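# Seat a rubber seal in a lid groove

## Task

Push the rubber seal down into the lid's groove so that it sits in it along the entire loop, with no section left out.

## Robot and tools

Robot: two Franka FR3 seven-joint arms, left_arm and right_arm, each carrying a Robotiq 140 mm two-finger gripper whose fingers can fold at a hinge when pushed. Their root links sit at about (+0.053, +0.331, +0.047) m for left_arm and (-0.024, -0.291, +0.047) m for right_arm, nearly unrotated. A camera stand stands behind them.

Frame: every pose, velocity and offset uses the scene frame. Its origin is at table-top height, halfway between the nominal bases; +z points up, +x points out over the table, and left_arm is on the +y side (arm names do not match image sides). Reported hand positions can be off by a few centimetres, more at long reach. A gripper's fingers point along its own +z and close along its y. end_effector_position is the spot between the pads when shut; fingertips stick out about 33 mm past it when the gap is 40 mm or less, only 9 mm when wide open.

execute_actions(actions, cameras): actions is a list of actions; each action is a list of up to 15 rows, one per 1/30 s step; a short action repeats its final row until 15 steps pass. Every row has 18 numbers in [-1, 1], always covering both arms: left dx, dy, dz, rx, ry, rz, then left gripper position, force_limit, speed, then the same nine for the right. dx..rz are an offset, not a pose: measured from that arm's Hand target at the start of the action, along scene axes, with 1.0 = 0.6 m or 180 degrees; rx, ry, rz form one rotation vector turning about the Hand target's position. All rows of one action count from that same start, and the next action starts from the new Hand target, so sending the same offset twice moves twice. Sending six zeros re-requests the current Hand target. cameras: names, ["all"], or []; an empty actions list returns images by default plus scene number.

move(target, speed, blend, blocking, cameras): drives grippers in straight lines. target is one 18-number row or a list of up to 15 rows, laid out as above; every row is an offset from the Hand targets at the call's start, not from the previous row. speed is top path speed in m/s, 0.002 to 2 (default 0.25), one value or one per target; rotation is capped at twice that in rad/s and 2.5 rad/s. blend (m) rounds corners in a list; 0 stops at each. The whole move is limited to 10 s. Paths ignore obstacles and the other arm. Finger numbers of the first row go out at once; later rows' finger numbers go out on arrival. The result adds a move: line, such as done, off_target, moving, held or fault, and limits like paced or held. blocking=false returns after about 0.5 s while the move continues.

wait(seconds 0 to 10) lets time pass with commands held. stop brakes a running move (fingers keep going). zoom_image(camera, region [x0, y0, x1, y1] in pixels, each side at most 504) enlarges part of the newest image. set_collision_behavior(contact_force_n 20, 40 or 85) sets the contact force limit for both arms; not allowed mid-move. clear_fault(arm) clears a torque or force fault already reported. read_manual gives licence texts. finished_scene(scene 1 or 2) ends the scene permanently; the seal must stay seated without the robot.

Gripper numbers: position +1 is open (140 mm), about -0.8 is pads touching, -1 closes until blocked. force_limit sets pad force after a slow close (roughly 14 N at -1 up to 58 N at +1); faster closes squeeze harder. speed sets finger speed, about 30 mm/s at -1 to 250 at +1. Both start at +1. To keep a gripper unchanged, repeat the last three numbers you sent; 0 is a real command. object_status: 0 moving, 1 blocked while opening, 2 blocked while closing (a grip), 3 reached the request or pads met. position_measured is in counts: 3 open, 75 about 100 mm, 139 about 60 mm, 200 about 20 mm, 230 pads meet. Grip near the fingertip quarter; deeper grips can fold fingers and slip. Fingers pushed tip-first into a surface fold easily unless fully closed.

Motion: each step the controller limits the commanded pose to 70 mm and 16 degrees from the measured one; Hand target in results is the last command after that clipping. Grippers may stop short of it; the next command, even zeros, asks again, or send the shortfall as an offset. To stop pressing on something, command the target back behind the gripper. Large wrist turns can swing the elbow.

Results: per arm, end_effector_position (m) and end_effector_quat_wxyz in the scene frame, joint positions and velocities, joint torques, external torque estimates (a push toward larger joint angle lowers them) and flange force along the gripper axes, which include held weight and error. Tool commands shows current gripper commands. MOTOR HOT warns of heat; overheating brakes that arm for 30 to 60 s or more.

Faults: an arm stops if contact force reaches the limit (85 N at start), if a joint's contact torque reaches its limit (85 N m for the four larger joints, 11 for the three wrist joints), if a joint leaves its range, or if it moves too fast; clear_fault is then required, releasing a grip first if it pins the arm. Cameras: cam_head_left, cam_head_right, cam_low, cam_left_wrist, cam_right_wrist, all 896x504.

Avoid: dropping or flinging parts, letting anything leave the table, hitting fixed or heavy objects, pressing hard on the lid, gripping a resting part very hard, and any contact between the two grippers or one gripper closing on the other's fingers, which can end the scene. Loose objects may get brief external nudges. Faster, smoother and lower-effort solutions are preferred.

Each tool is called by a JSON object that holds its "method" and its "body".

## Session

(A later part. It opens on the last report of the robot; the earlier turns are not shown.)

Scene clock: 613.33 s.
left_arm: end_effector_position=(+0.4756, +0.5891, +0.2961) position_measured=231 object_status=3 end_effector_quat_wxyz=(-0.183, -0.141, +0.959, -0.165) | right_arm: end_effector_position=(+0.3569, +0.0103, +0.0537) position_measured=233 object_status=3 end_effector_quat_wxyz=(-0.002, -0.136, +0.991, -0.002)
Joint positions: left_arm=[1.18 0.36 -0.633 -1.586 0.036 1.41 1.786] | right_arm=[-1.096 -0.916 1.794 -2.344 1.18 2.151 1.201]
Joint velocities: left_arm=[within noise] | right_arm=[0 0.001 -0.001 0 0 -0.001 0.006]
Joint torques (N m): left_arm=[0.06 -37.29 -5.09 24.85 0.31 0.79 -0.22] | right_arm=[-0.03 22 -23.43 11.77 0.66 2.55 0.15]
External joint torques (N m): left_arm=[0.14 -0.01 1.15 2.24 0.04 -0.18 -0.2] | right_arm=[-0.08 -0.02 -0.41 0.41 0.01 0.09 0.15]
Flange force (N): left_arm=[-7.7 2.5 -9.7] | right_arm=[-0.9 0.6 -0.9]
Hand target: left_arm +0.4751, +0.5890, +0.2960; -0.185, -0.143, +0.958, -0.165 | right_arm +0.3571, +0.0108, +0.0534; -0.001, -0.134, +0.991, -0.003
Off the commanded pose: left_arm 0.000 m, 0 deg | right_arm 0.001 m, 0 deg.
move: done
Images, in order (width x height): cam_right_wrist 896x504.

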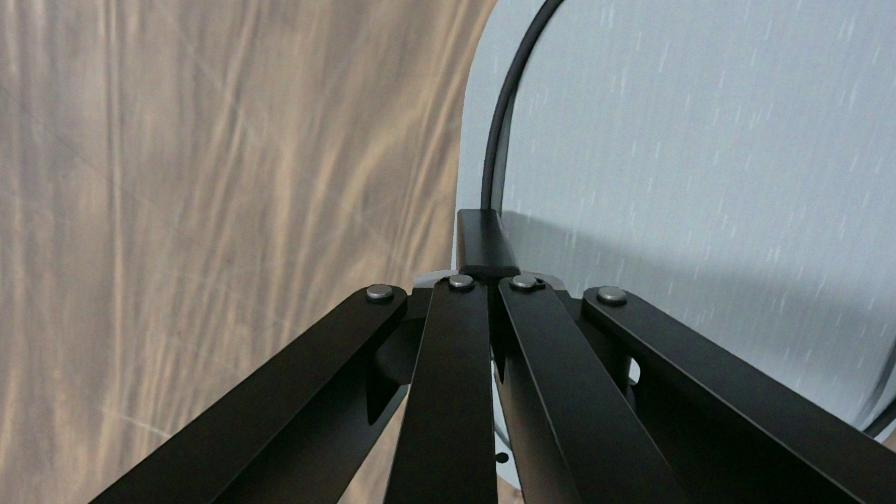

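{"method": "move", "body": {"target": [[0,0,0,0,0,0,-1,-0.5,-1,0.005,-0.018,0.012,0,0,0,-1,1,0],[0,0,0,0,0,0,-1,-0.5,-1,0.006,-0.025,0.012,0,0,0,-1,1,0],[0,0,0,0,0,0,-1,-0.5,-1,0.006,-0.025,-0.0045,0,0,0,-1,1,0],[0,0,0,0,0,0,-1,-0.5,-1,-0.0017,0.007,-0.0045,0,0,0,-1,1,0]], "speed": [0.1,0.1,0.05,0.02], "cameras": ["cam_right_wrist"]}}

{"method": "zoom_image", "body": {"camera": "cam_right_wrist", "region": [400, 60, 600, 280]}}

Scene clock: 624.47 s.
left_arm: end_effector_position=(+0.4756, +0.5891, +0.2961) position_measured=231 object_status=3 end_effector_quat_wxyz=(-0.183, -0.141, +0.959, -0.165) | right_arm: end_effector_position=(+0.3579, +0.0131, +0.0517) position_measured=233 object_status=3 end_effector_quat_wxyz=(+0.000, -0.134, +0.991, -0.002)
Joint positions: left_arm=[1.18 0.36 -0.633 -1.586 0.036 1.41 1.786] | right_arm=[-1.1 -0.917 1.804 -2.338 1.184 2.16 1.209]
Joint velocities: left_arm=[within noise] | right_arm=[-0.001 0 -0.001 0.001 0 -0.001 0.007]
Joint torques (N m): left_arm=[0.05 -37.32 -5.06 24.83 0.31 0.79 -0.28] | right_arm=[0.87 22.55 -22.24 12.43 0.72 2.36 0.23]
External joint torques (N m): left_arm=[0.15 0.09 1.23 2.1 0.04 -0.2 -0.27] | right_arm=[0.81 0.29 0.76 1.12 0.07 -0.1 0.23]
Flange force (N): left_arm=[-7.6 2.5 -9.3] | right_arm=[-1.3 2.9 0.6]
Hand target: left_arm +0.4751, +0.5890, +0.2960; -0.185, -0.143, +0.958, -0.165 | right_arm +0.3560, +0.0150, +0.0507; -0.001, -0.134, +0.991, -0.003
Off the commanded pose: left_arm 0.000 m, 0 deg | right_arm 0.003 m, 0 deg.
move: done
Images, in order (width x height): cam_right_wrist 896x504.

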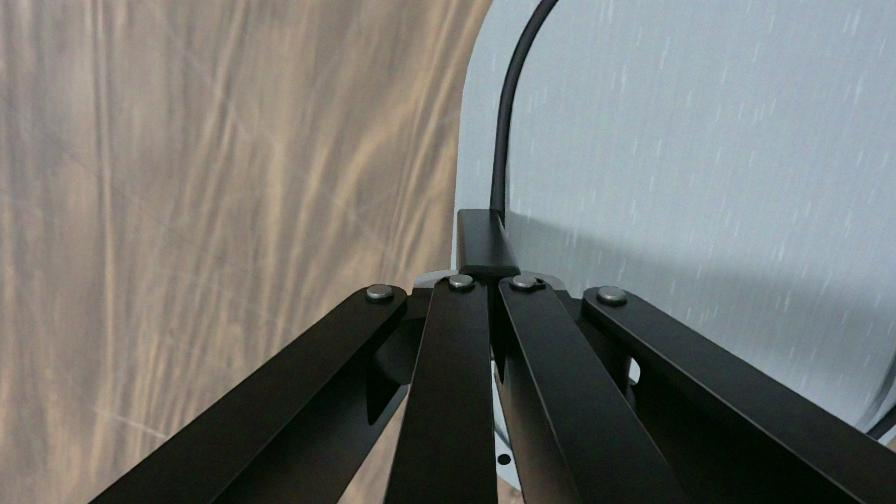

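Scaled by 2.291 from the camera's 896x504 image, which has a finer 1280x720 frame.

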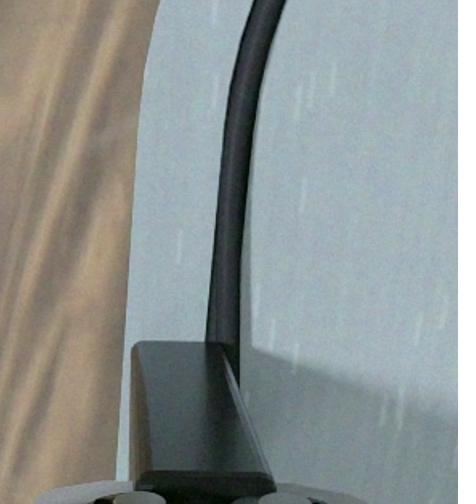

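{"method": "move", "body": {"target": [[0,0,0,0,0,0,-1,-0.5,-1,0,-0.003,0.018,0,0,0,-1,1,0],[0,0,0,0,0,0,-1,-0.5,-1,-0.001,0.010,0.018,0,0,0,-1,1,0],[0,0,0,0,0,0,-1,-0.5,-1,-0.001,0.010,-0.009,0,0,0,-1,1,0],[0,0,0,0,0,0,-1,-0.5,-1,-0.001,0.010,0.018,0,0,0,-1,1,0],[0,0,0,0,0,0,-1,-0.5,-1,-0.041,-0.001,0.018,0,0,0,-1,1,0],[0,0,0,0,0,0,-1,-0.5,-1,-0.041,-0.001,-0.009,0,0,0,-1,1,0],[0,0,0,0,0,0,-1,-0.5,-1,-0.041,-0.001,0.018,0,0,0,-1,1,0]], "speed": [0.06,0.06,0.05,0.06,0.06,0.05,0.06], "cameras": ["cam_right_wrist"]}}

{"method": "zoom_image", "body": {"camera": "cam_right_wrist", "region": [400, 60, 600, 280]}}

Scene clock: 635.57 s.
left_arm: end_effector_position=(+0.4756, +0.5891, +0.2961) position_measured=231 object_status=3 end_effector_quat_wxyz=(-0.183, -0.141, +0.959, -0.165) | right_arm: end_effector_position=(+0.3332, +0.0146, +0.0616) position_measured=233 object_status=3 end_effector_quat_wxyz=(+0.001, -0.135, +0.991, -0.003)
Joint positions: left_arm=[1.18 0.36 -0.633 -1.586 0.036 1.41 1.786] | right_arm=[-0.99 -0.907 1.745 -2.4 1.178 2.153 1.236]
Joint velocities: left_arm=[within noise] | right_arm=[-0.001 -0.001 0 0 -0.001 -0.004 0.002]
Joint torques (N m): left_arm=[0.02 -37.31 -5.11 24.83 0.33 0.81 -0.25] | right_arm=[0.29 20.47 -23.91 11 0.12 2.38 0.16]
External joint torques (N m): left_arm=[0.01 -0.16 1.04 2.22 0.05 -0.18 -0.24] | right_arm=[0.27 0.47 -1.41 -0.29 -0.53 -0.08 0.16]
Flange force (N): left_arm=[-7.4 2.2 -9.5] | right_arm=[3.7 -0.8 -6.7]
Hand target: left_arm +0.4751, +0.5890, +0.2960; -0.185, -0.143, +0.958, -0.165 | right_arm +0.3314, +0.0144, +0.0615; -0.001, -0.134, +0.991, -0.003
Off the commanded pose: left_arm 0.000 m, 0 deg | right_arm 0.002 m, 0 deg.
move: done
Images, in order (width x height): cam_right_wrist 896x504.

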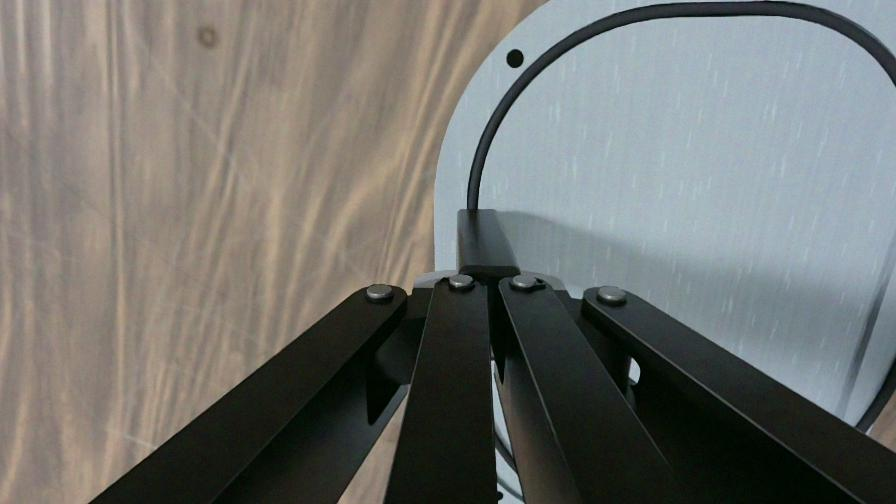

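Scaled by 2.291 from the camera's 896x504 image, which has a finer 1280x720 frame.

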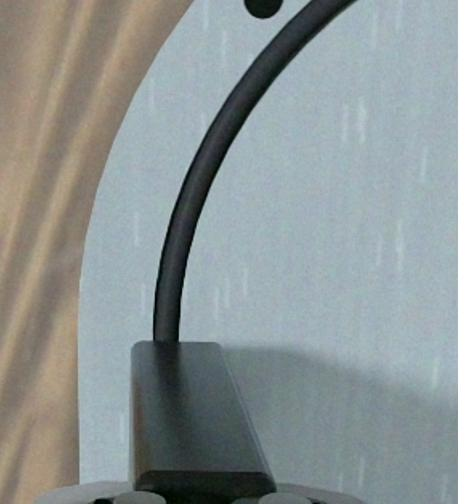

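{"method": "move", "body": {"target": [[0,0,0,0,0,0,-1,-0.5,-1,-0.041,-0.007,0,0,0,0,-1,1,0],[0,0,0,0,0,0,-1,-0.5,-1,-0.041,-0.007,-0.027,0,0,0,-1,1,0],[0,0,0,0,0,0,-1,-0.5,-1,-0.041,-0.007,0.02,0,0,0,-1,1,0],[0,0,0,0,0,0,-1,-0.5,-1,-0.041,-0.007,0.2,0,0,0,-1,1,0],[0,0,0,0,0,0,-1,-0.5,-1,0.05,-0.07,0.43,0,0,-0.083,-1,1,0]], "speed": [0.06,0.05,0.1,0.2,0.2], "cameras": ["cam_right_wrist"]}}

{"method": "zoom_image", "body": {"camera": "cam_right_wrist", "region": [480, 0, 760, 300]}}

Scene clock: 648.37 s.
left_arm: end_effector_position=(+0.4756, +0.5891, +0.2961) position_measured=231 object_status=3 end_effector_quat_wxyz=(-0.183, -0.141, +0.959, -0.165) | right_arm: end_effector_position=(+0.3620, -0.0269, +0.3195) position_measured=233 object_status=3 end_effector_quat_wxyz=(-0.001, -0.006, +1.000, -0.001)
Joint positions: left_arm=[1.18 0.36 -0.633 -1.586 0.036 1.41 1.786] | right_arm=[-0.85 -0.874 1.112 -2.174 0.76 1.653 1.547]
Joint velocities: left_arm=[within noise] | right_arm=[0.001 -0.001 -0.002 -0.001 0.001 -0.001 0.006]
Joint torques (N m): left_arm=[0.09 -37.36 -5.08 24.82 0.32 0.8 -0.26] | right_arm=[-0.67 12.2 -22.09 18.08 0.47 2.34 0.1]
External joint torques (N m): left_arm=[0.03 -0.1 1.05 2.15 0.03 -0.19 -0.25] | right_arm=[-0.64 0.36 -0.4 0.29 -0.34 -0.1 0.1]
Flange force (N): left_arm=[-7.3 2.2 -9.3] | right_arm=[-2.6 0.1 -1.9]
Hand target: left_arm +0.4751, +0.5890, +0.2960; -0.185, -0.143, +0.958, -0.165 | right_arm +0.3614, -0.0276, +0.3195; -0.002, -0.004, +1.000, -0.003
Off the commanded pose: left_arm 0.000 m, 0 deg | right_arm 0.001 m, 0 deg.
move: done
Images, in order (width x height): cam_right_wrist 896x504.

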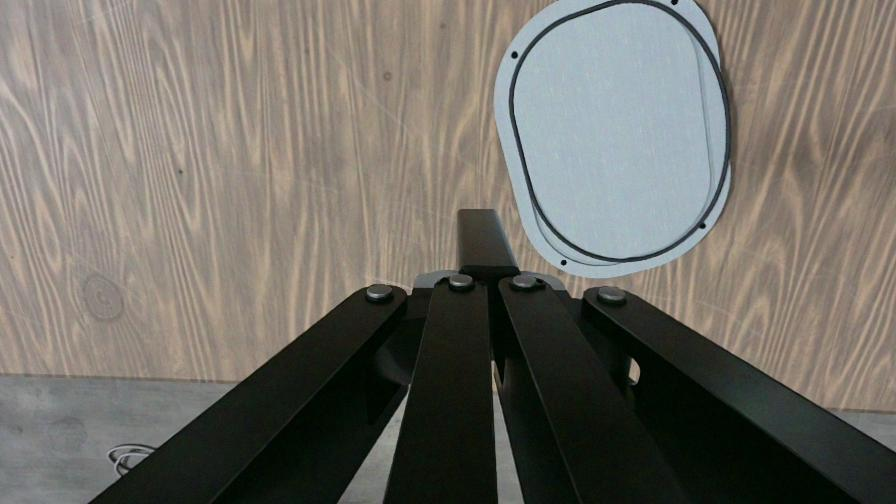

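Scaled by 1.680 from the camera's 896x504 image, which has a finer 1280x720 frame.

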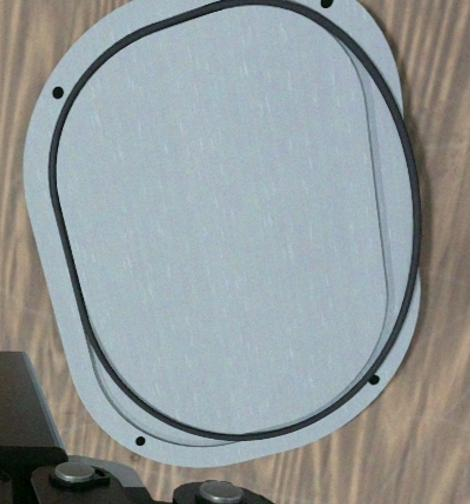

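{"method": "move", "body": {"target": [[0,0,0,0,0,0,-1,-0.5,-1,0.108,0.1785,-0.38,0,0,0.333,-1,1,0],[0,0,0,0,0,0,-1,-0.5,-1,0.108,0.1785,-0.4435,0,0,0.333,-1,1,0],[0,0,0,0,0,0,-1,-0.5,-1,0.125,0.1687,-0.4435,0,0,0.333,-1,1,0]], "speed": [0.15,0.05,0.03], "cameras": ["cam_right_wrist"]}}

Scene clock: 665.20 s.
left_arm: end_effector_position=(+0.4756, +0.5891, +0.2961) position_measured=231 object_status=3 end_effector_quat_wxyz=(-0.183, -0.141, +0.959, -0.165) | right_arm: end_effector_position=(+0.4356, +0.0744, +0.0540) position_measured=233 object_status=3 end_effector_quat_wxyz=(+0.000, -0.500, +0.866, -0.002)
Joint positions: left_arm=[1.18 0.36 -0.633 -1.586 0.036 1.41 1.786] | right_arm=[-1.527 -0.741 2.149 -2.026 0.843 2.288 0.66]
Joint velocities: left_arm=[within noise] | right_arm=[0 0.001 0.002 -0.001 0 0 -0.004]
Joint torques (N m): left_arm=[0.01 -37.25 -5.09 24.84 0.33 0.79 -0.24] | right_arm=[-0.65 33.45 -18.4 17 0.28 2.59 -0.09]
External joint torques (N m): left_arm=[-0.04 -0.1 1.03 2.22 0.05 -0.19 -0.23] | right_arm=[-0.64 -0.12 0.02 0.26 -0.29 0.06 -0.09]
Flange force (N): left_arm=[-7.7 2.2 -9.7] | right_arm=[-2.0 -2.1 0.9]
Hand target: left_arm +0.4751, +0.5890, +0.2960; -0.185, -0.143, +0.958, -0.165 | right_arm +0.4364, +0.0736, +0.0534; +0.000, -0.503, +0.864, -0.003
Off the commanded pose: left_arm 0.000 m, 0 deg | right_arm 0.001 m, 0 deg.
move: done
Images, in order (width x height): cam_right_wrist 896x504.

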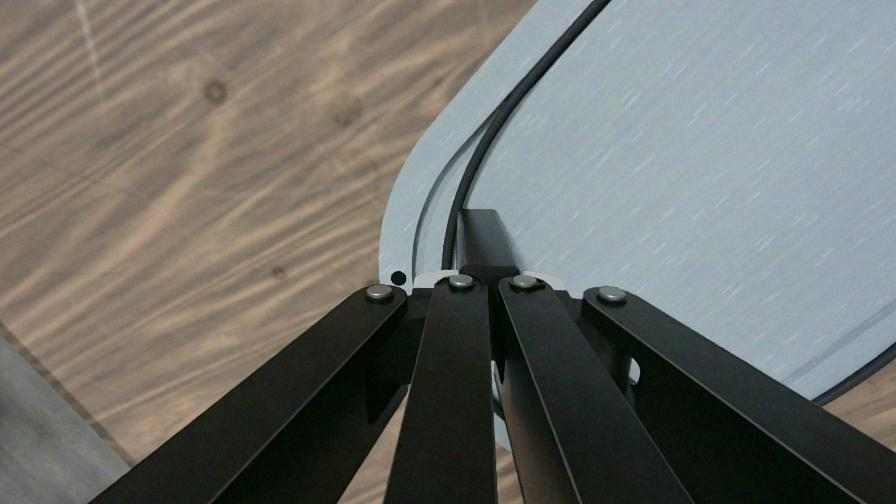

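{"method": "move", "body": {"target": [0,0,0,0,0,0,-1,-0.5,-1,0.0205,-0.007,0,0,0,0,-1,1,0], "speed": 0.03, "cameras": ["cam_right_wrist"]}}

Scene clock: 671.40 s.
left_arm: end_effector_position=(+0.4756, +0.5891, +0.2961) position_measured=231 object_status=3 end_effector_quat_wxyz=(-0.183, -0.141, +0.959, -0.165) | right_arm: end_effector_position=(+0.4491, +0.0706, +0.0550) position_measured=233 object_status=3 end_effector_quat_wxyz=(+0.002, -0.500, +0.866, -0.002)
Joint positions: left_arm=[1.18 0.36 -0.633 -1.586 0.036 1.41 1.786] | right_arm=[-1.564 -0.751 2.158 -1.999 0.84 2.281 0.648]
Joint velocities: left_arm=[within noise] | right_arm=[-0.001 0 0.001 0.002 -0.005 -0.001 -0.004]
Joint torques (N m): left_arm=[0.05 -37.29 -5.06 24.82 0.32 0.79 -0.22] | right_arm=[-0.47 33.55 -18.11 17.4 0.18 2.82 -0.01]
External joint torques (N m): left_arm=[-0.02 -0.15 1.05 2.22 0.04 -0.18 -0.2] | right_arm=[-0.33 -0.77 0.49 0.71 -0.39 0.3 -0.01]
Flange force (N): left_arm=[-7.4 2.2 -9.6] | right_arm=[-4.5 -2.4 2.5]
Hand target: left_arm +0.4751, +0.5890, +0.2960; -0.185, -0.143, +0.958, -0.165 | right_arm +0.4487, +0.0694, +0.0534; +0.000, -0.503, +0.864, -0.003
Off the commanded pose: left_arm 0.000 m, 0 deg | right_arm 0.002 m, 1 deg.
move: done
Images, in order (width x height): cam_right_wrist 896x504.

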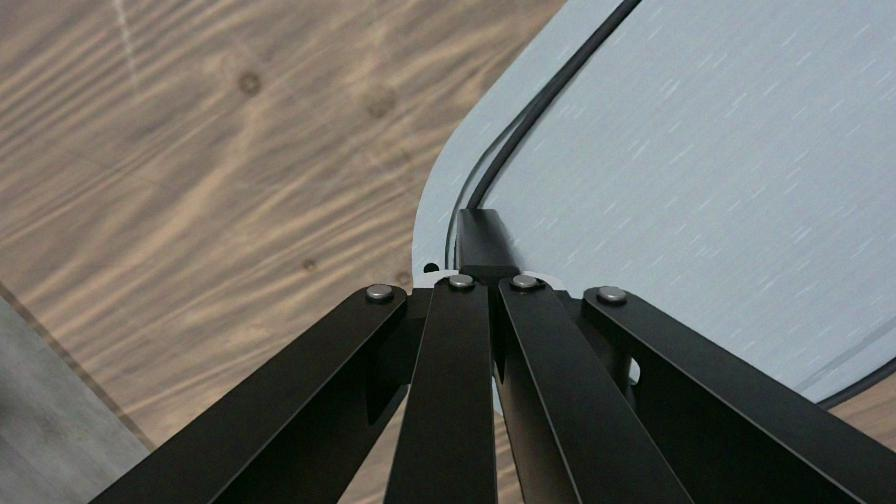

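{"method": "move", "body": {"target": [[0,0,0,0,0,0,-1,-0.5,-1,0,0,0.02,0,0,0,-1,1,0],[0,0,0,0,0,0,-1,-0.5,-1,-0.036,0.021,0.02,0,0,0,-1,1,0],[0,0,0,0,0,0,-1,-0.5,-1,-0.036,0.021,-0.0045,0,0,0,-1,1,0],[0,0,0,0,0,0,-1,-0.5,-1,0.003,-0.0018,-0.0045,0,0,0,-1,1,0]], "speed": [0.06,0.06,0.05,0.025], "cameras": ["cam_right_wrist"]}}

Scene clock: 679.83 s.
left_arm: end_effector_position=(+0.4756, +0.5891, +0.2961) position_measured=231 object_status=3 end_effector_quat_wxyz=(-0.183, -0.141, +0.959, -0.165) | right_arm: end_effector_position=(+0.4494, +0.0711, +0.0517) position_measured=233 object_status=3 end_effector_quat_wxyz=(+0.002, -0.501, +0.866, -0.001)
Joint positions: left_arm=[1.18 0.36 -0.633 -1.586 0.036 1.41 1.786] | right_arm=[-1.57 -0.759 2.165 -1.995 0.848 2.281 0.642]
Joint velocities: left_arm=[within noise] | right_arm=[0.001 0 0 0.001 -0.001 -0.001 -0.005]
Joint torques (N m): left_arm=[0.06 -37.31 -5.12 24.85 0.31 0.8 -0.27] | right_arm=[-1.41 33.87 -19.33 16.95 -0.15 2.76 0]
External joint torques (N m): left_arm=[0.12 -0.03 1.11 2.22 0.04 -0.18 -0.26] | right_arm=[-1.44 -0.68 -0.8 0.3 -0.71 0.25 0]
Flange force (N): left_arm=[-7.6 2.4 -9.6] | right_arm=[-3.4 -4.0 0.7]
Hand target: left_arm +0.4751, +0.5890, +0.2960; -0.185, -0.143, +0.958, -0.165 | right_arm +0.4505, +0.0683, +0.0507; +0.000, -0.503, +0.864, -0.003
Off the commanded pose: left_arm 0.000 m, 0 deg | right_arm 0.003 m, 0 deg.
move: done
Images, in order (width x height): cam_right_wrist 896x504.

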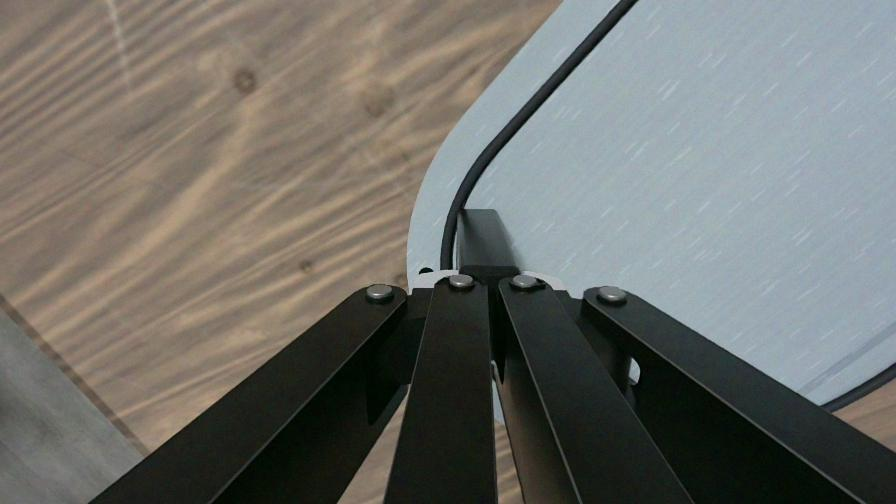

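{"method": "move", "body": {"target": [[0,0,0,0,0,0,-1,-0.5,-1,-0.005,0.003,0.02,0,0,0,-1,1,0],[0,0,0,0,0,0,-1,-0.5,-1,0.0165,-0.009,0.02,0,0,0,-1,1,0],[0,0,0,0,0,0,-1,-0.5,-1,0.0165,-0.009,-0.009,0,0,0,-1,1,0],[0,0,0,0,0,0,-1,-0.5,-1,0.0165,-0.009,0.015,0,0,0,-1,1,0],[0,0,0,0,0,0,-1,-0.5,-1,-0.007,-0.036,0.015,0,0,0,-1,1,0],[0,0,0,0,0,0,-1,-0.5,-1,-0.007,-0.036,-0.009,0,0,0,-1,1,0],[0,0,0,0,0,0,-1,-0.5,-1,-0.007,-0.036,0.02,0,0,0,-1,1,0]], "speed": [0.06,0.06,0.05,0.06,0.06,0.05,0.06], "cameras": ["cam_right_wrist"]}}

{"method": "zoom_image", "body": {"camera": "cam_right_wrist", "region": [400, 0, 700, 300]}}

Scene clock: 698.20 s.
left_arm: end_effector_position=(+0.4756, +0.5891, +0.2961) position_measured=231 object_status=3 end_effector_quat_wxyz=(-0.183, -0.141, +0.959, -0.165) | right_arm: end_effector_position=(+0.4478, +0.0471, +0.0626) position_measured=233 object_status=3 end_effector_quat_wxyz=(+0.002, -0.504, +0.864, -0.004)
Joint positions: left_arm=[1.18 0.36 -0.633 -1.586 0.036 1.41 1.786] | right_arm=[-1.543 -0.713 2.122 -2.059 0.826 2.295 0.608]
Joint velocities: left_arm=[within noise] | right_arm=[0 0.001 0 -0.001 0.001 -0.005 0.002]
Joint torques (N m): left_arm=[0.06 -37.33 -5.07 24.8 0.33 0.79 -0.28] | right_arm=[0.2 32.28 -18.71 16.58 0.06 2.43 0.22]
External joint torques (N m): left_arm=[-0.04 0.02 1.06 2.07 0.04 -0.2 -0.27] | right_arm=[0.17 0.16 -0.71 -0.28 -0.5 -0.1 0.22]
Flange force (N): left_arm=[-7.6 2.2 -9.3] | right_arm=[2.0 1.6 -3.4]
Hand target: left_arm +0.4751, +0.5890, +0.2960; -0.185, -0.143, +0.958, -0.165 | right_arm +0.4463, +0.0467, +0.0627; +0.000, -0.503, +0.864, -0.003
Off the commanded pose: left_arm 0.000 m, 0 deg | right_arm 0.002 m, 0 deg.
move: done
Images, in order (width x height): cam_right_wrist 896x504.

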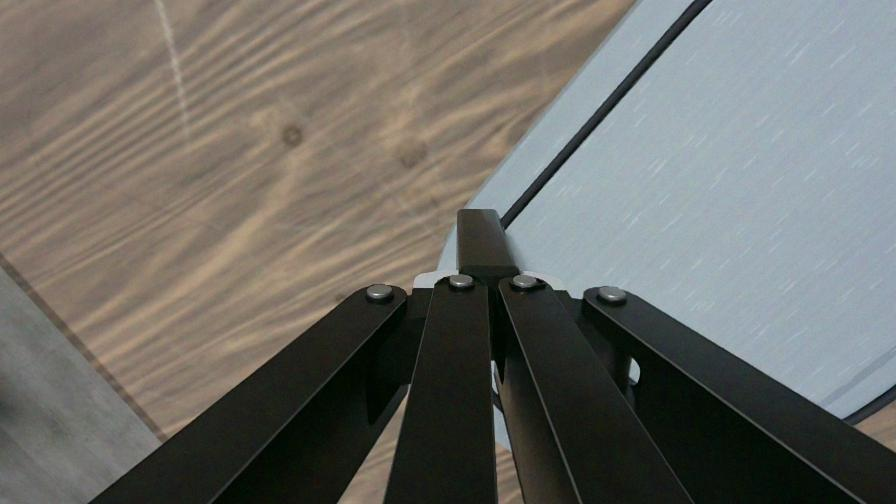

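Scaled by 1.680 from the camera's 896x504 image, which has a finer 1280x720 frame.

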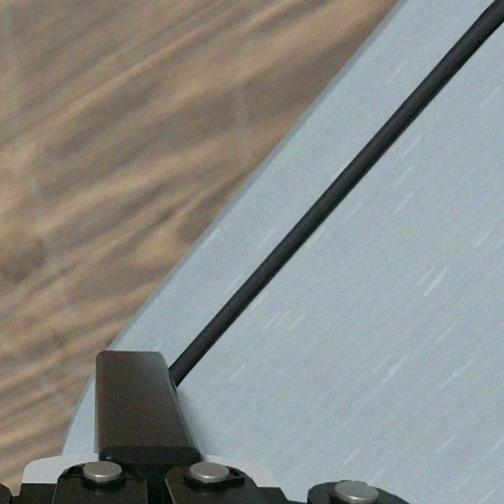

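{"method": "move", "body": {"target": [[0,0,0,0,0,0,-1,-0.5,-1,-0.019,0.009,0,0,0,0,-1,1,0],[0,0,0,0,0,0,-1,-0.5,-1,-0.019,0.009,-0.029,0,0,0,-1,1,0],[0,0,0,0,0,0,-1,-0.5,-1,-0.019,0.009,0,0,0,0,-1,1,0],[0,0,0,0,0,0,-1,-0.5,-1,-0.044,-0.0095,0,0,0,0,-1,1,0],[0,0,0,0,0,0,-1,-0.5,-1,-0.044,-0.0095,-0.029,0,0,0,-1,1,0],[0,0,0,0,0,0,-1,-0.5,-1,-0.044,-0.0095,0,0,0,0,-1,1,0],[0,0,0,0,0,0,-1,-0.5,-1,-0.077,-0.0237,0,0,0,0,-1,1,0],[0,0,0,0,0,0,-1,-0.5,-1,-0.077,-0.0237,-0.029,0,0,0,-1,1,0],[0,0,0,0,0,0,-1,-0.5,-1,-0.077,-0.0237,0,0,0,0,-1,1,0]], "speed": 0.07}}

{"method": "move", "body": {"target": [[0,0,0,0,0,0,-1,-0.5,-1,-0.033,-0.0093,0,0,0,0,-1,1,0],[0,0,0,0,0,0,-1,-0.5,-1,-0.033,-0.0093,-0.029,0,0,0,-1,1,0],[0,0,0,0,0,0,-1,-0.5,-1,-0.033,-0.0093,0.02,0,0,0,-1,1,0],[0,0,0,0,0,0,-1,-0.5,-1,0.1,-0.08,0.4,0,0,-0.333,-1,1,0]], "speed": [0.06,0.06,0.06,0.2], "cameras": ["cam_right_wrist"]}}

{"method": "zoom_image", "body": {"camera": "cam_right_wrist", "region": [480, 0, 760, 300]}}

Scene clock: 718.43 s.
left_arm: end_effector_position=(+0.4756, +0.5891, +0.2961) position_measured=231 object_status=3 end_effector_quat_wxyz=(-0.183, -0.141, +0.959, -0.165) | right_arm: end_effector_position=(+0.4017, +0.0329, +0.0628) position_measured=233 object_status=3 end_effector_quat_wxyz=(+0.002, -0.504, +0.864, -0.003)
Joint positions: left_arm=[1.18 0.36 -0.633 -1.586 0.036 1.41 1.786] | right_arm=[-1.382 -0.64 2.04 -2.225 0.84 2.356 0.605]
Joint velocities: left_arm=[within noise] | right_arm=[0 0 0.001 0 -0.001 -0.004 0.005]
Joint torques (N m): left_arm=[0.1 -37.34 -5.02 24.84 0.32 0.78 -0.29] | right_arm=[0.2 26.84 -17.47 16.1 0.03 2.4 0.29]
External joint torques (N m): left_arm=[-0.08 -0.14 1.01 2.18 0.03 -0.2 -0.28] | right_arm=[0.28 0.37 -0.77 -0.21 -0.5 -0.13 0.29]
Flange force (N): left_arm=[-7.5 2.0 -9.5] | right_arm=[2.6 2.2 -5.2]
Hand target: left_arm +0.4751, +0.5890, +0.2960; -0.185, -0.143, +0.958, -0.165 | right_arm +0.4001, +0.0325, +0.0627; +0.000, -0.503, +0.864, -0.003
Off the commanded pose: left_arm 0.000 m, 0 deg | right_arm 0.002 m, 0 deg.
move: done

Scene clock: 724.77 s.
left_arm: end_effector_position=(+0.4756, +0.5891, +0.2961) position_measured=231 object_status=3 end_effector_quat_wxyz=(-0.183, -0.141, +0.959, -0.165) | right_arm: end_effector_position=(+0.4607, -0.0160, +0.3031) position_measured=233 object_status=3 end_effector_quat_wxyz=(+0.000, -0.007, +1.000, -0.003)
Joint positions: left_arm=[1.18 0.36 -0.633 -1.586 0.036 1.41 1.786] | right_arm=[-1.245 -0.793 1.408 -1.91 0.781 1.695 1.533]
Joint velocities: left_arm=[within noise] | right_arm=[-0.001 -0.001 0 0 0.001 0 0.008]
Joint torques (N m): left_arm=[0.03 -37.38 -5.1 24.79 0.32 0.78 -0.26] | right_arm=[-0.68 20.75 -23.47 17.86 1.15 2.31 0.27]
External joint torques (N m): left_arm=[0.09 -0.18 1.12 2.18 0.04 -0.2 -0.25] | right_arm=[-0.69 0.69 -0.63 0.33 0.36 -0.13 0.27]
Flange force (N): left_arm=[-7.1 2.2 -9.4] | right_arm=[-2.5 0.5 -1.8]
Hand target: left_arm +0.4751, +0.5890, +0.2960; -0.185, -0.143, +0.958, -0.165 | right_arm +0.4601, -0.0155, +0.3027; -0.002, -0.004, +1.000, -0.003
Off the commanded pose: left_arm 0.000 m, 0 deg | right_arm 0.001 m, 0 deg.
move: done
Images, in order (width x height): cam_right_wrist 896x504.

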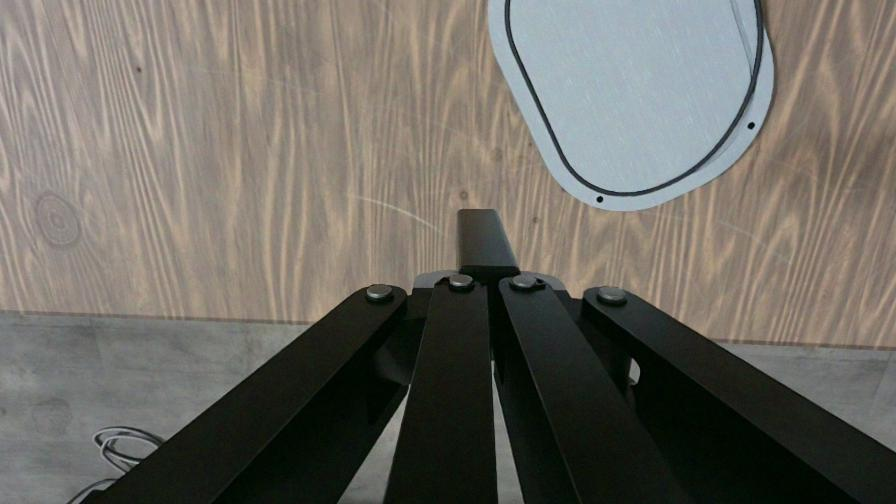

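Scaled by 1.680 from the camera's 896x504 image, which has a finer 1280x720 frame.

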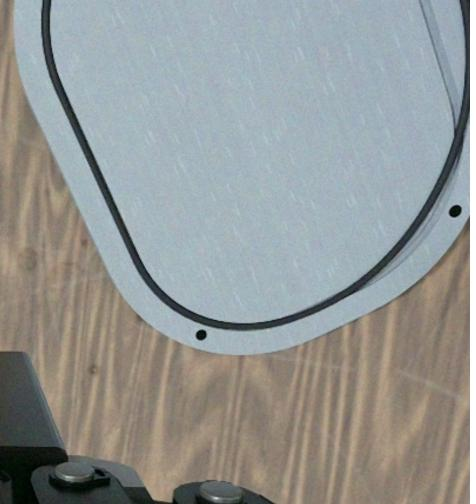

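{"method": "move", "body": {"target": [[0,0,0,0,0,0,-1,-0.5,-1,0.008,0.209,-0.33,0,0,0.083,-1,1,0],[0,0,0,0,0,0,-1,-0.5,-1,0.008,0.209,-0.385,0,0,0.083,-1,1,0]], "speed": 0.15, "cameras": ["cam_right_wrist"]}}

Scene clock: 742.60 s.
left_arm: end_effector_position=(+0.4756, +0.5891, +0.2961) position_measured=231 object_status=3 end_effector_quat_wxyz=(-0.183, -0.141, +0.959, -0.165) | right_arm: end_effector_position=(+0.4635, +0.1091, +0.0716) position_measured=233 object_status=3 end_effector_quat_wxyz=(-0.003, -0.132, +0.991, -0.004)
Joint positions: left_arm=[1.18 0.36 -0.633 -1.586 0.036 1.41 1.786] | right_arm=[-1.472 -1.005 1.959 -1.817 1.046 2.022 1.402]
Joint velocities: left_arm=[within noise] | right_arm=[0 0.001 0 0 0 0.003 -0.005]
Joint torques (N m): left_arm=[0.02 -37.34 -5.08 24.82 0.32 0.78 -0.23] | right_arm=[-0.61 36.5 -25.88 14.01 1.22 2.79 -0.11]
External joint torques (N m): left_arm=[0.19 -0.07 1.23 2.22 0.06 -0.19 -0.22] | right_arm=[-0.51 -0.19 -0.24 0.36 0.51 0.34 -0.11]
Flange force (N): left_arm=[-7.4 2.5 -9.6] | right_arm=[-2.5 0.0 1.4]
Hand target: left_arm +0.4751, +0.5890, +0.2960; -0.185, -0.143, +0.958, -0.165 | right_arm +0.4649, +0.1099, +0.0717; -0.001, -0.134, +0.991, -0.003
Off the commanded pose: left_arm 0.000 m, 0 deg | right_arm 0.002 m, 0 deg.
move: done
Images, in order (width x height): cam_right_wrist 896x504.

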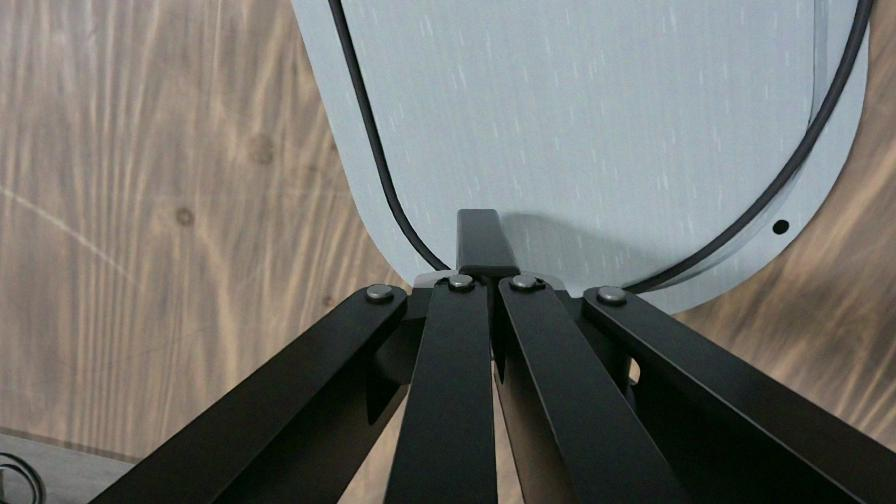

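{"method": "move", "body": {"target": [[0,0,0,0,0,0,-1,-0.5,-1,0.0285,-0.02,-0.01,0,0,0,-1,1,0],[0,0,0,0,0,0,-1,-0.5,-1,0.0285,-0.02,-0.044,0,0,0,-1,1,0],[0,0,0,0,0,0,-1,-0.5,-1,0.0285,-0.02,-0.01,0,0,0,-1,1,0],[0,0,0,0,0,0,-1,-0.5,-1,0.04,0.02,-0.01,0,0,0,-1,1,0],[0,0,0,0,0,0,-1,-0.5,-1,0.04,0.02,-0.044,0,0,0,-1,1,0]], "speed": 0.07, "cameras": ["cam_right_wrist"]}}

Scene clock: 760.67 s.
left_arm: end_effector_position=(+0.4756, +0.5891, +0.2961) position_measured=231 object_status=3 end_effector_quat_wxyz=(-0.183, -0.141, +0.959, -0.165) | right_arm: end_effector_position=(+0.4919, +0.1252, +0.0554) position_measured=233 object_status=3 end_effector_quat_wxyz=(+0.003, -0.136, +0.991, +0.001)
Joint positions: left_arm=[1.18 0.36 -0.633 -1.586 0.036 1.41 1.786] | right_arm=[-1.573 -1.058 2.017 -1.698 1.063 2.027 1.41]
Joint velocities: left_arm=[within noise] | right_arm=[-0.001 0 0 0.001 0 0.003 -0.001]
Joint torques (N m): left_arm=[0.05 -37.32 -5.1 24.85 0.32 0.78 -0.27] | right_arm=[-1.49 33.97 -19.39 11.28 1.6 2.67 0.14]
External joint torques (N m): left_arm=[0.09 -0.28 1.07 2.33 0.05 -0.19 -0.25] | right_arm=[-1.45 -6.44 6.12 -2.24 0.88 0.19 0.14]
Flange force (N): left_arm=[-7.2 2.2 -9.8] | right_arm=[-8.3 1.4 18.7]
Hand target: left_arm +0.4751, +0.5890, +0.2960; -0.185, -0.143, +0.958, -0.165 | right_arm +0.4889, +0.1219, +0.0453; -0.001, -0.134, +0.991, -0.003
Off the commanded pose: left_arm 0.000 m, 0 deg | right_arm 0.011 m, 1 deg.
move: off_target (right_arm)
Images, in order (width x height): cam_right_wrist 896x504.

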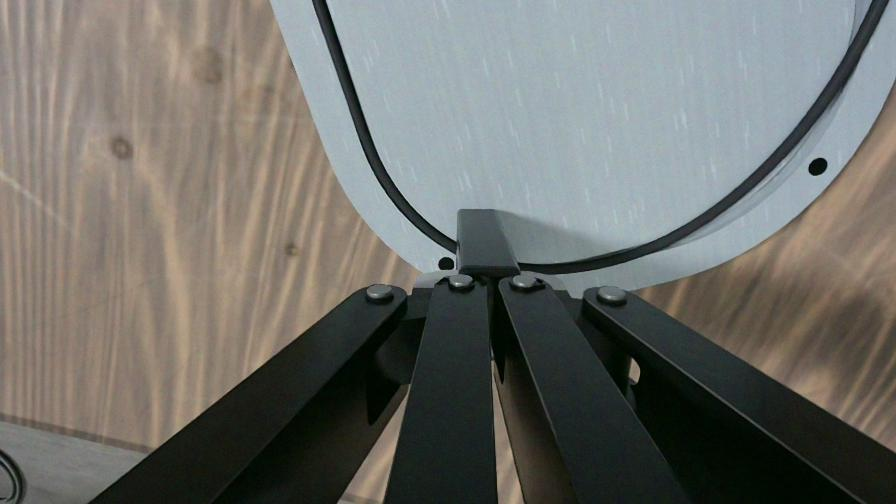

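{"method": "move", "body": {"target": [[0,0,0,0,0,0,-1,-0.5,-1,0.003,0,0.035,0,0,0,-1,1,0],[0,0,0,0,0,0,-1,-0.5,-1,-0.042,0.01,0.035,0,0,0,-1,1,0],[0,0,0,0,0,0,-1,-0.5,-1,-0.042,0.01,0.009,0,0,0,-1,1,0],[0,0,0,0,0,0,-1,-0.5,-1,0.0015,0.0215,0.009,0,0,0,-1,1,0]], "speed": [0.07,0.07,0.05,0.025], "cameras": ["cam_right_wrist"]}}

Scene clock: 773.67 s.
left_arm: end_effector_position=(+0.4756, +0.5891, +0.2961) position_measured=231 object_status=3 end_effector_quat_wxyz=(-0.183, -0.141, +0.959, -0.165) | right_arm: end_effector_position=(+0.4908, +0.1383, +0.0553) position_measured=233 object_status=3 end_effector_quat_wxyz=(+0.002, -0.136, +0.991, +0.001)
Joint positions: left_arm=[1.18 0.36 -0.633 -1.586 0.036 1.41 1.786] | right_arm=[-1.576 -1.076 2.017 -1.66 1.069 2.008 1.434]
Joint velocities: left_arm=[within noise] | right_arm=[-0.001 0 0 0 -0.001 -0.002 0.004]
Joint torques (N m): left_arm=[0.04 -37.29 -5.09 24.82 0.31 0.8 -0.25] | right_arm=[-1.55 37.6 -24.2 13.41 0.36 2.49 0.27]
External joint torques (N m): left_arm=[0.03 0.02 1.09 2.13 0.03 -0.18 -0.23] | right_arm=[-1.69 -3.67 1.29 -0.03 -0.37 0.04 0.27]
Flange force (N): left_arm=[-7.6 2.3 -9.4] | right_arm=[-11.5 2.8 7.1]
Hand target: left_arm +0.4751, +0.5890, +0.2960; -0.185, -0.143, +0.958, -0.165 | right_arm +0.4898, +0.1348, +0.0507; -0.001, -0.134, +0.991, -0.003
Off the commanded pose: left_arm 0.000 m, 0 deg | right_arm 0.006 m, 1 deg.
move: off_target (right_arm)
Images, in order (width x height): cam_right_wrist 896x504.

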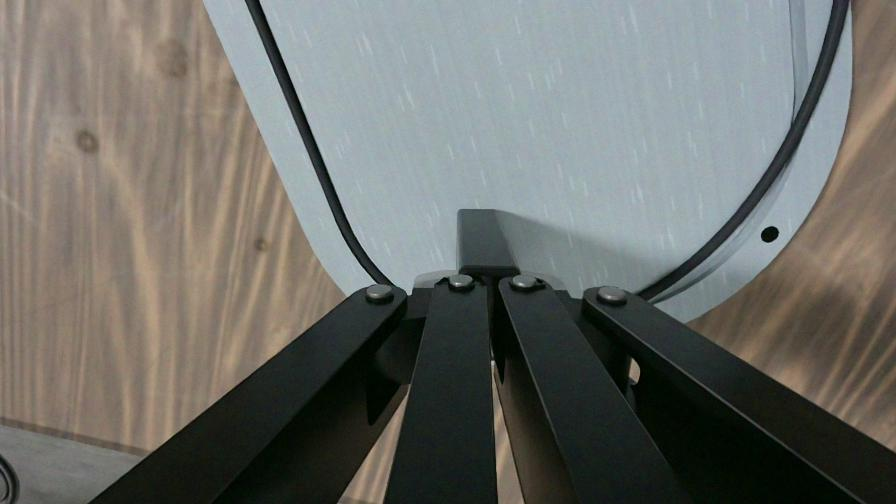

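{"method": "move", "body": {"target": [[0,0,0,0,0,0,-1,-0.5,-1,0,0,0.05,0,0,0,-1,1,0],[0,0,0,0,0,0,-1,-0.5,-1,-0.03,-0.12,0.42,0,0,-0.083,-1,1,0]], "speed": [0.07,0.2], "cameras": ["cam_right_wrist","cam_low"]}}

{"method": "zoom_image", "body": {"camera": "cam_right_wrist", "region": [400, 0, 700, 300]}}

Scene clock: 782.93 s.
left_arm: end_effector_position=(+0.4756, +0.5891, +0.2961) position_measured=231 object_status=3 end_effector_quat_wxyz=(-0.183, -0.141, +0.959, -0.165) | right_arm: end_effector_position=(+0.4728, +0.0631, +0.3029) position_measured=233 object_status=3 end_effector_quat_wxyz=(-0.001, -0.006, +1.000, +0.000)
Joint positions: left_arm=[1.18 0.36 -0.633 -1.586 0.036 1.41 1.786] | right_arm=[-1.36 -0.818 1.559 -1.703 0.821 1.651 1.669]
Joint velocities: left_arm=[within noise] | right_arm=[0.002 0 0 0.001 0 -0.001 0.007]
Joint torques (N m): left_arm=[0.05 -37.28 -5.09 24.83 0.33 0.79 -0.28] | right_arm=[0.1 27.85 -24.86 17.07 0.44 2.24 0.32]
External joint torques (N m): left_arm=[0.02 -0.07 1.07 2.18 0.05 -0.19 -0.26] | right_arm=[0 0.06 -1.39 0.29 -0.38 -0.19 0.32]
Flange force (N): left_arm=[-7.5 2.2 -9.5] | right_arm=[2.5 -0.9 -2.7]
Hand target: left_arm +0.4751, +0.5890, +0.2960; -0.185, -0.143, +0.958, -0.165 | right_arm +0.4718, +0.0628, +0.3027; -0.002, -0.004, +1.000, -0.003
Off the commanded pose: left_arm 0.000 m, 0 deg | right_arm 0.001 m, 0 deg.
move: done
Images, in order (width x height): cam_low 896x504, cam_right_wrist 896x504.

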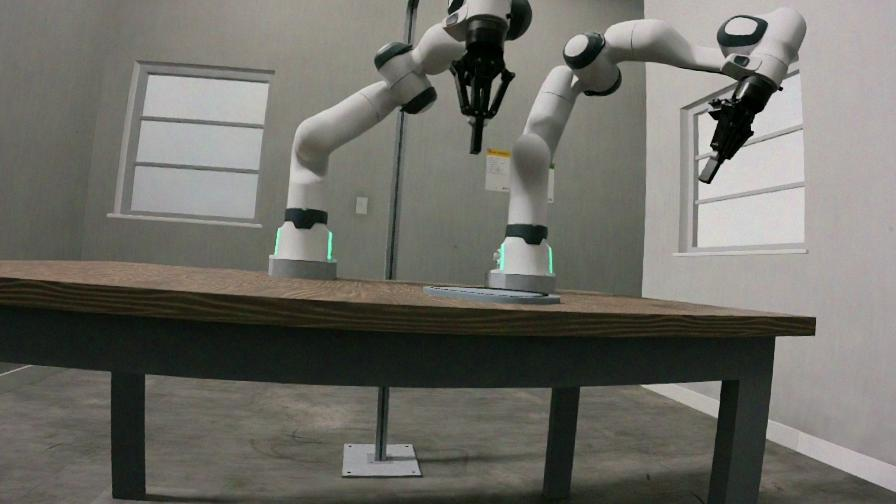

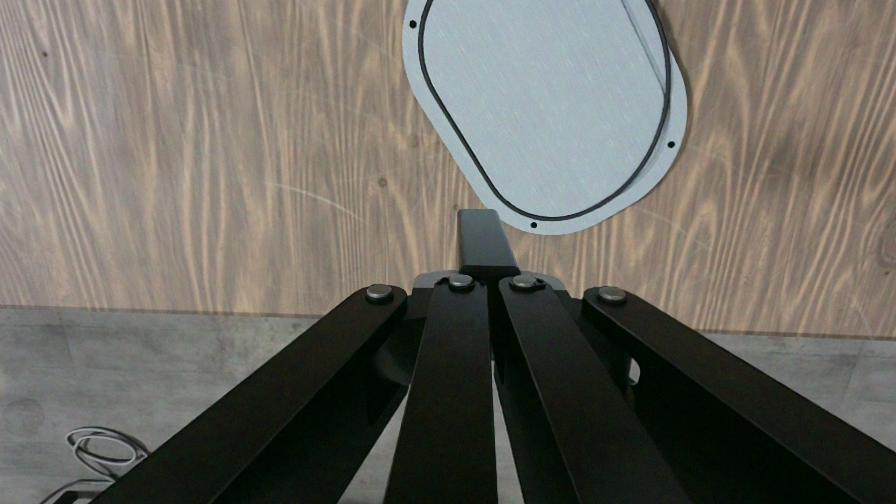

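Scaled by 1.680 from the camera's 896x504 image, which has a finer 1280x720 frame.

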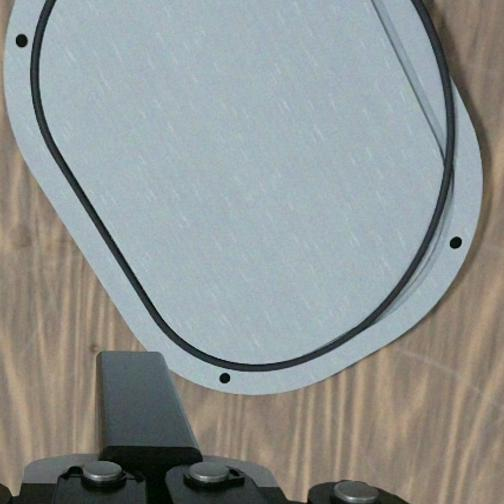

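{"method": "move", "body": {"target": [0,0,0,0,0,0,-1,-0.5,-1,-0.028,0.237,-0.36,0,0,-0.067,-1,1,0], "speed": 0.15, "cameras": ["cam_right_wrist"]}}

Scene clock: 793.63 s.
left_arm: end_effector_position=(+0.4756, +0.5891, +0.2961) position_measured=231 object_status=3 end_effector_quat_wxyz=(-0.183, -0.141, +0.959, -0.165) | right_arm: end_effector_position=(+0.4532, +0.2050, +0.0871) position_measured=233 object_status=3 end_effector_quat_wxyz=(-0.003, +0.098, +0.995, -0.003)
Joint positions: left_arm=[1.18 0.36 -0.633 -1.586 0.036 1.41 1.786] | right_arm=[-1.471 -1.174 1.884 -1.543 1.144 1.839 2.022]
Joint velocities: left_arm=[within noise] | right_arm=[0.001 0 -0.002 -0.001 0 0.001 0.007]
Joint torques (N m): left_arm=[0.02 -37.29 -5.12 24.83 0.3 0.79 -0.29] | right_arm=[-0.68 41.84 -28.44 11.74 1.31 2.64 0.09]
External joint torques (N m): left_arm=[0.26 0.09 1.28 2.13 0.05 -0.2 -0.28] | right_arm=[-0.68 -0.86 -0.89 0.44 0.49 0.22 0.09]
Flange force (N): left_arm=[-7.6 2.6 -9.4] | right_arm=[-3.2 3.3 0.8]
Hand target: left_arm +0.4751, +0.5890, +0.2960; -0.185, -0.143, +0.958, -0.165 | right_arm +0.4550, +0.2050, +0.0867; -0.002, +0.101, +0.995, -0.003
Off the commanded pose: left_arm 0.000 m, 0 deg | right_arm 0.002 m, 0 deg.
move: done
Images, in order (width x height): cam_right_wrist 896x504.

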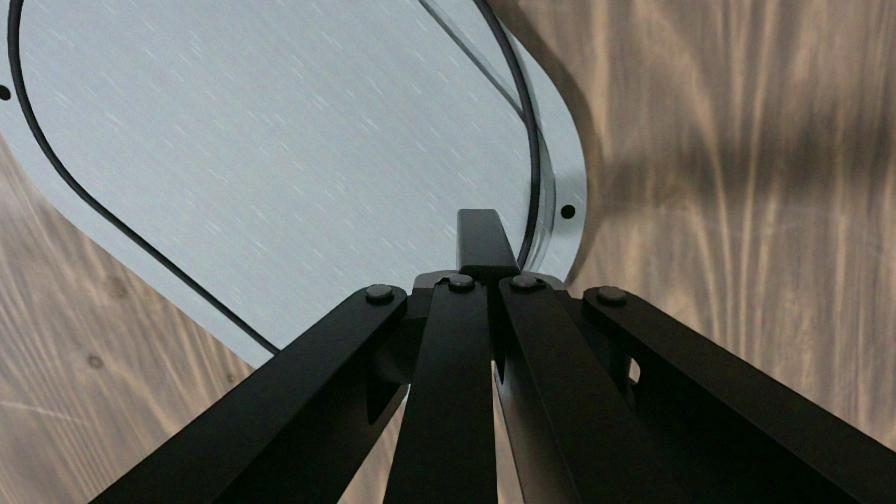

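{"method": "move", "body": {"target": [[0,0,0,0,0,0,-1,-0.5,-1,0.003,0.015,-0.04,0,0,0,-1,1,0],[0,0,0,0,0,0,-1,-0.5,-1,0.003,0.015,-0.0565,0,0,0,-1,1,0],[0,0,0,0,0,0,-1,-0.5,-1,0.0098,0.0455,-0.0565,0,0,0,-1,1,0]], "speed": [0.08,0.04,0.025], "cameras": ["cam_right_wrist"]}}

{"method": "zoom_image", "body": {"camera": "cam_right_wrist", "region": [400, 60, 640, 280]}}

Scene clock: 803.03 s.
left_arm: end_effector_position=(+0.4756, +0.5891, +0.2961) position_measured=231 object_status=3 end_effector_quat_wxyz=(-0.183, -0.141, +0.959, -0.165) | right_arm: end_effector_position=(+0.4636, +0.2335, +0.0577) position_measured=233 object_status=3 end_effector_quat_wxyz=(+0.001, +0.100, +0.995, +0.001)
Joint positions: left_arm=[1.18 0.36 -0.633 -1.586 0.036 1.41 1.786] | right_arm=[-1.54 -1.241 1.936 -1.418 1.174 1.862 2.077]
Joint velocities: left_arm=[within noise] | right_arm=[0.002 -0.001 -0.001 0.001 0.001 0.001 0.006]
Joint torques (N m): left_arm=[0.04 -37.35 -5.12 24.86 0.34 0.79 -0.29] | right_arm=[-0.01 43.58 -24.57 11.47 0.87 2.26 0.25]
External joint torques (N m): left_arm=[-0.01 -0.2 1.01 2.24 0.06 -0.19 -0.27] | right_arm=[0.11 -2.58 2.23 0.7 0.04 -0.2 0.25]
Flange force (N): left_arm=[-7.4 2.1 -9.6] | right_arm=[-4.4 8.1 5.3]
Hand target: left_arm +0.4751, +0.5890, +0.2960; -0.185, -0.143, +0.958, -0.165 | right_arm +0.4609, +0.2323, +0.0528; -0.002, +0.101, +0.995, -0.003
Off the commanded pose: left_arm 0.000 m, 0 deg | right_arm 0.006 m, 1 deg.
move: off_target (right_arm)
Images, in order (width x height): cam_right_wrist 896x504.

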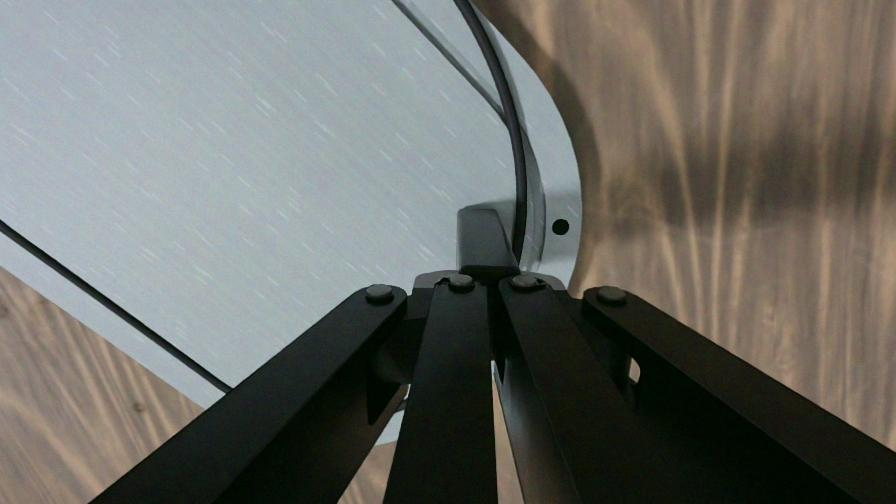

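Scaled by 2.100 from the camera's 896x504 image, which has a finer 1280x720 frame.

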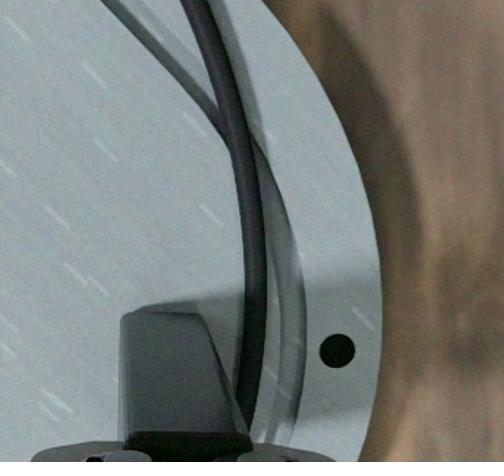

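{"method": "move", "body": {"target": [[0,0,0,0,0,0,-1,-0.5,-1,0.004,0.002,0.0075,0,0,0,-1,1,0],[0,0,0,0,0,0,-1,-0.5,-1,0.007,0.0235,0.0075,0,0,0,-1,1,0]], "speed": [0.04,0.025], "cameras": ["cam_right_wrist"]}}

{"method": "zoom_image", "body": {"camera": "cam_right_wrist", "region": [400, 60, 640, 280]}}

Scene clock: 811.23 s.
left_arm: end_effector_position=(+0.4756, +0.5891, +0.2961) position_measured=231 object_status=3 end_effector_quat_wxyz=(-0.183, -0.141, +0.959, -0.165) | right_arm: end_effector_position=(+0.4655, +0.2482, +0.0590) position_measured=233 object_status=3 end_effector_quat_wxyz=(-0.001, +0.099, +0.995, +0.000)
Joint positions: left_arm=[1.18 0.36 -0.633 -1.586 0.036 1.41 1.786] | right_arm=[-1.573 -1.258 1.942 -1.342 1.169 1.839 2.113]
Joint velocities: left_arm=[within noise] | right_arm=[0 -0.001 -0.001 -0.001 0 0 0.005]
Joint torques (N m): left_arm=[0.07 -37.32 -5.12 24.83 0.3 0.8 -0.25] | right_arm=[-0.58 46.68 -26.27 11.49 0.48 2.25 0.34]
External joint torques (N m): left_arm=[0.02 -0.23 1 2.23 0.02 -0.19 -0.24] | right_arm=[-0.85 -1.23 -0.21 0.47 -0.38 -0.2 0.34]
Flange force (N): left_arm=[-7.1 2.0 -9.4] | right_arm=[-5.0 6.9 1.0]
Hand target: left_arm +0.4751, +0.5890, +0.2960; -0.185, -0.143, +0.958, -0.165 | right_arm +0.4651, +0.2464, +0.0573; -0.002, +0.101, +0.995, -0.003
Off the commanded pose: left_arm 0.000 m, 0 deg | right_arm 0.003 m, 0 deg.
move: done
Images, in order (width x height): cam_right_wrist 896x504.

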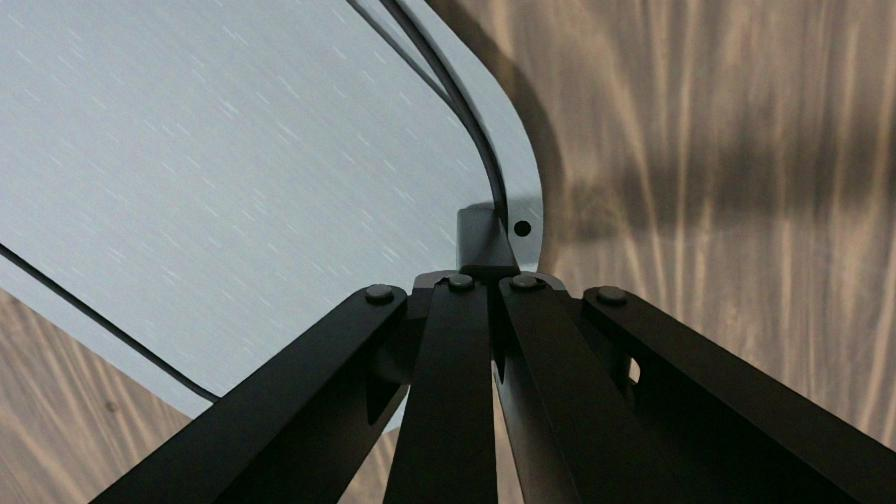

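Scaled by 2.100 from the camera's 896x504 image, which has a finer 1280x720 frame.

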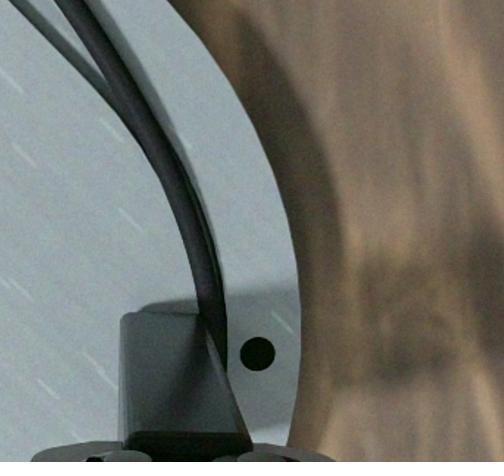

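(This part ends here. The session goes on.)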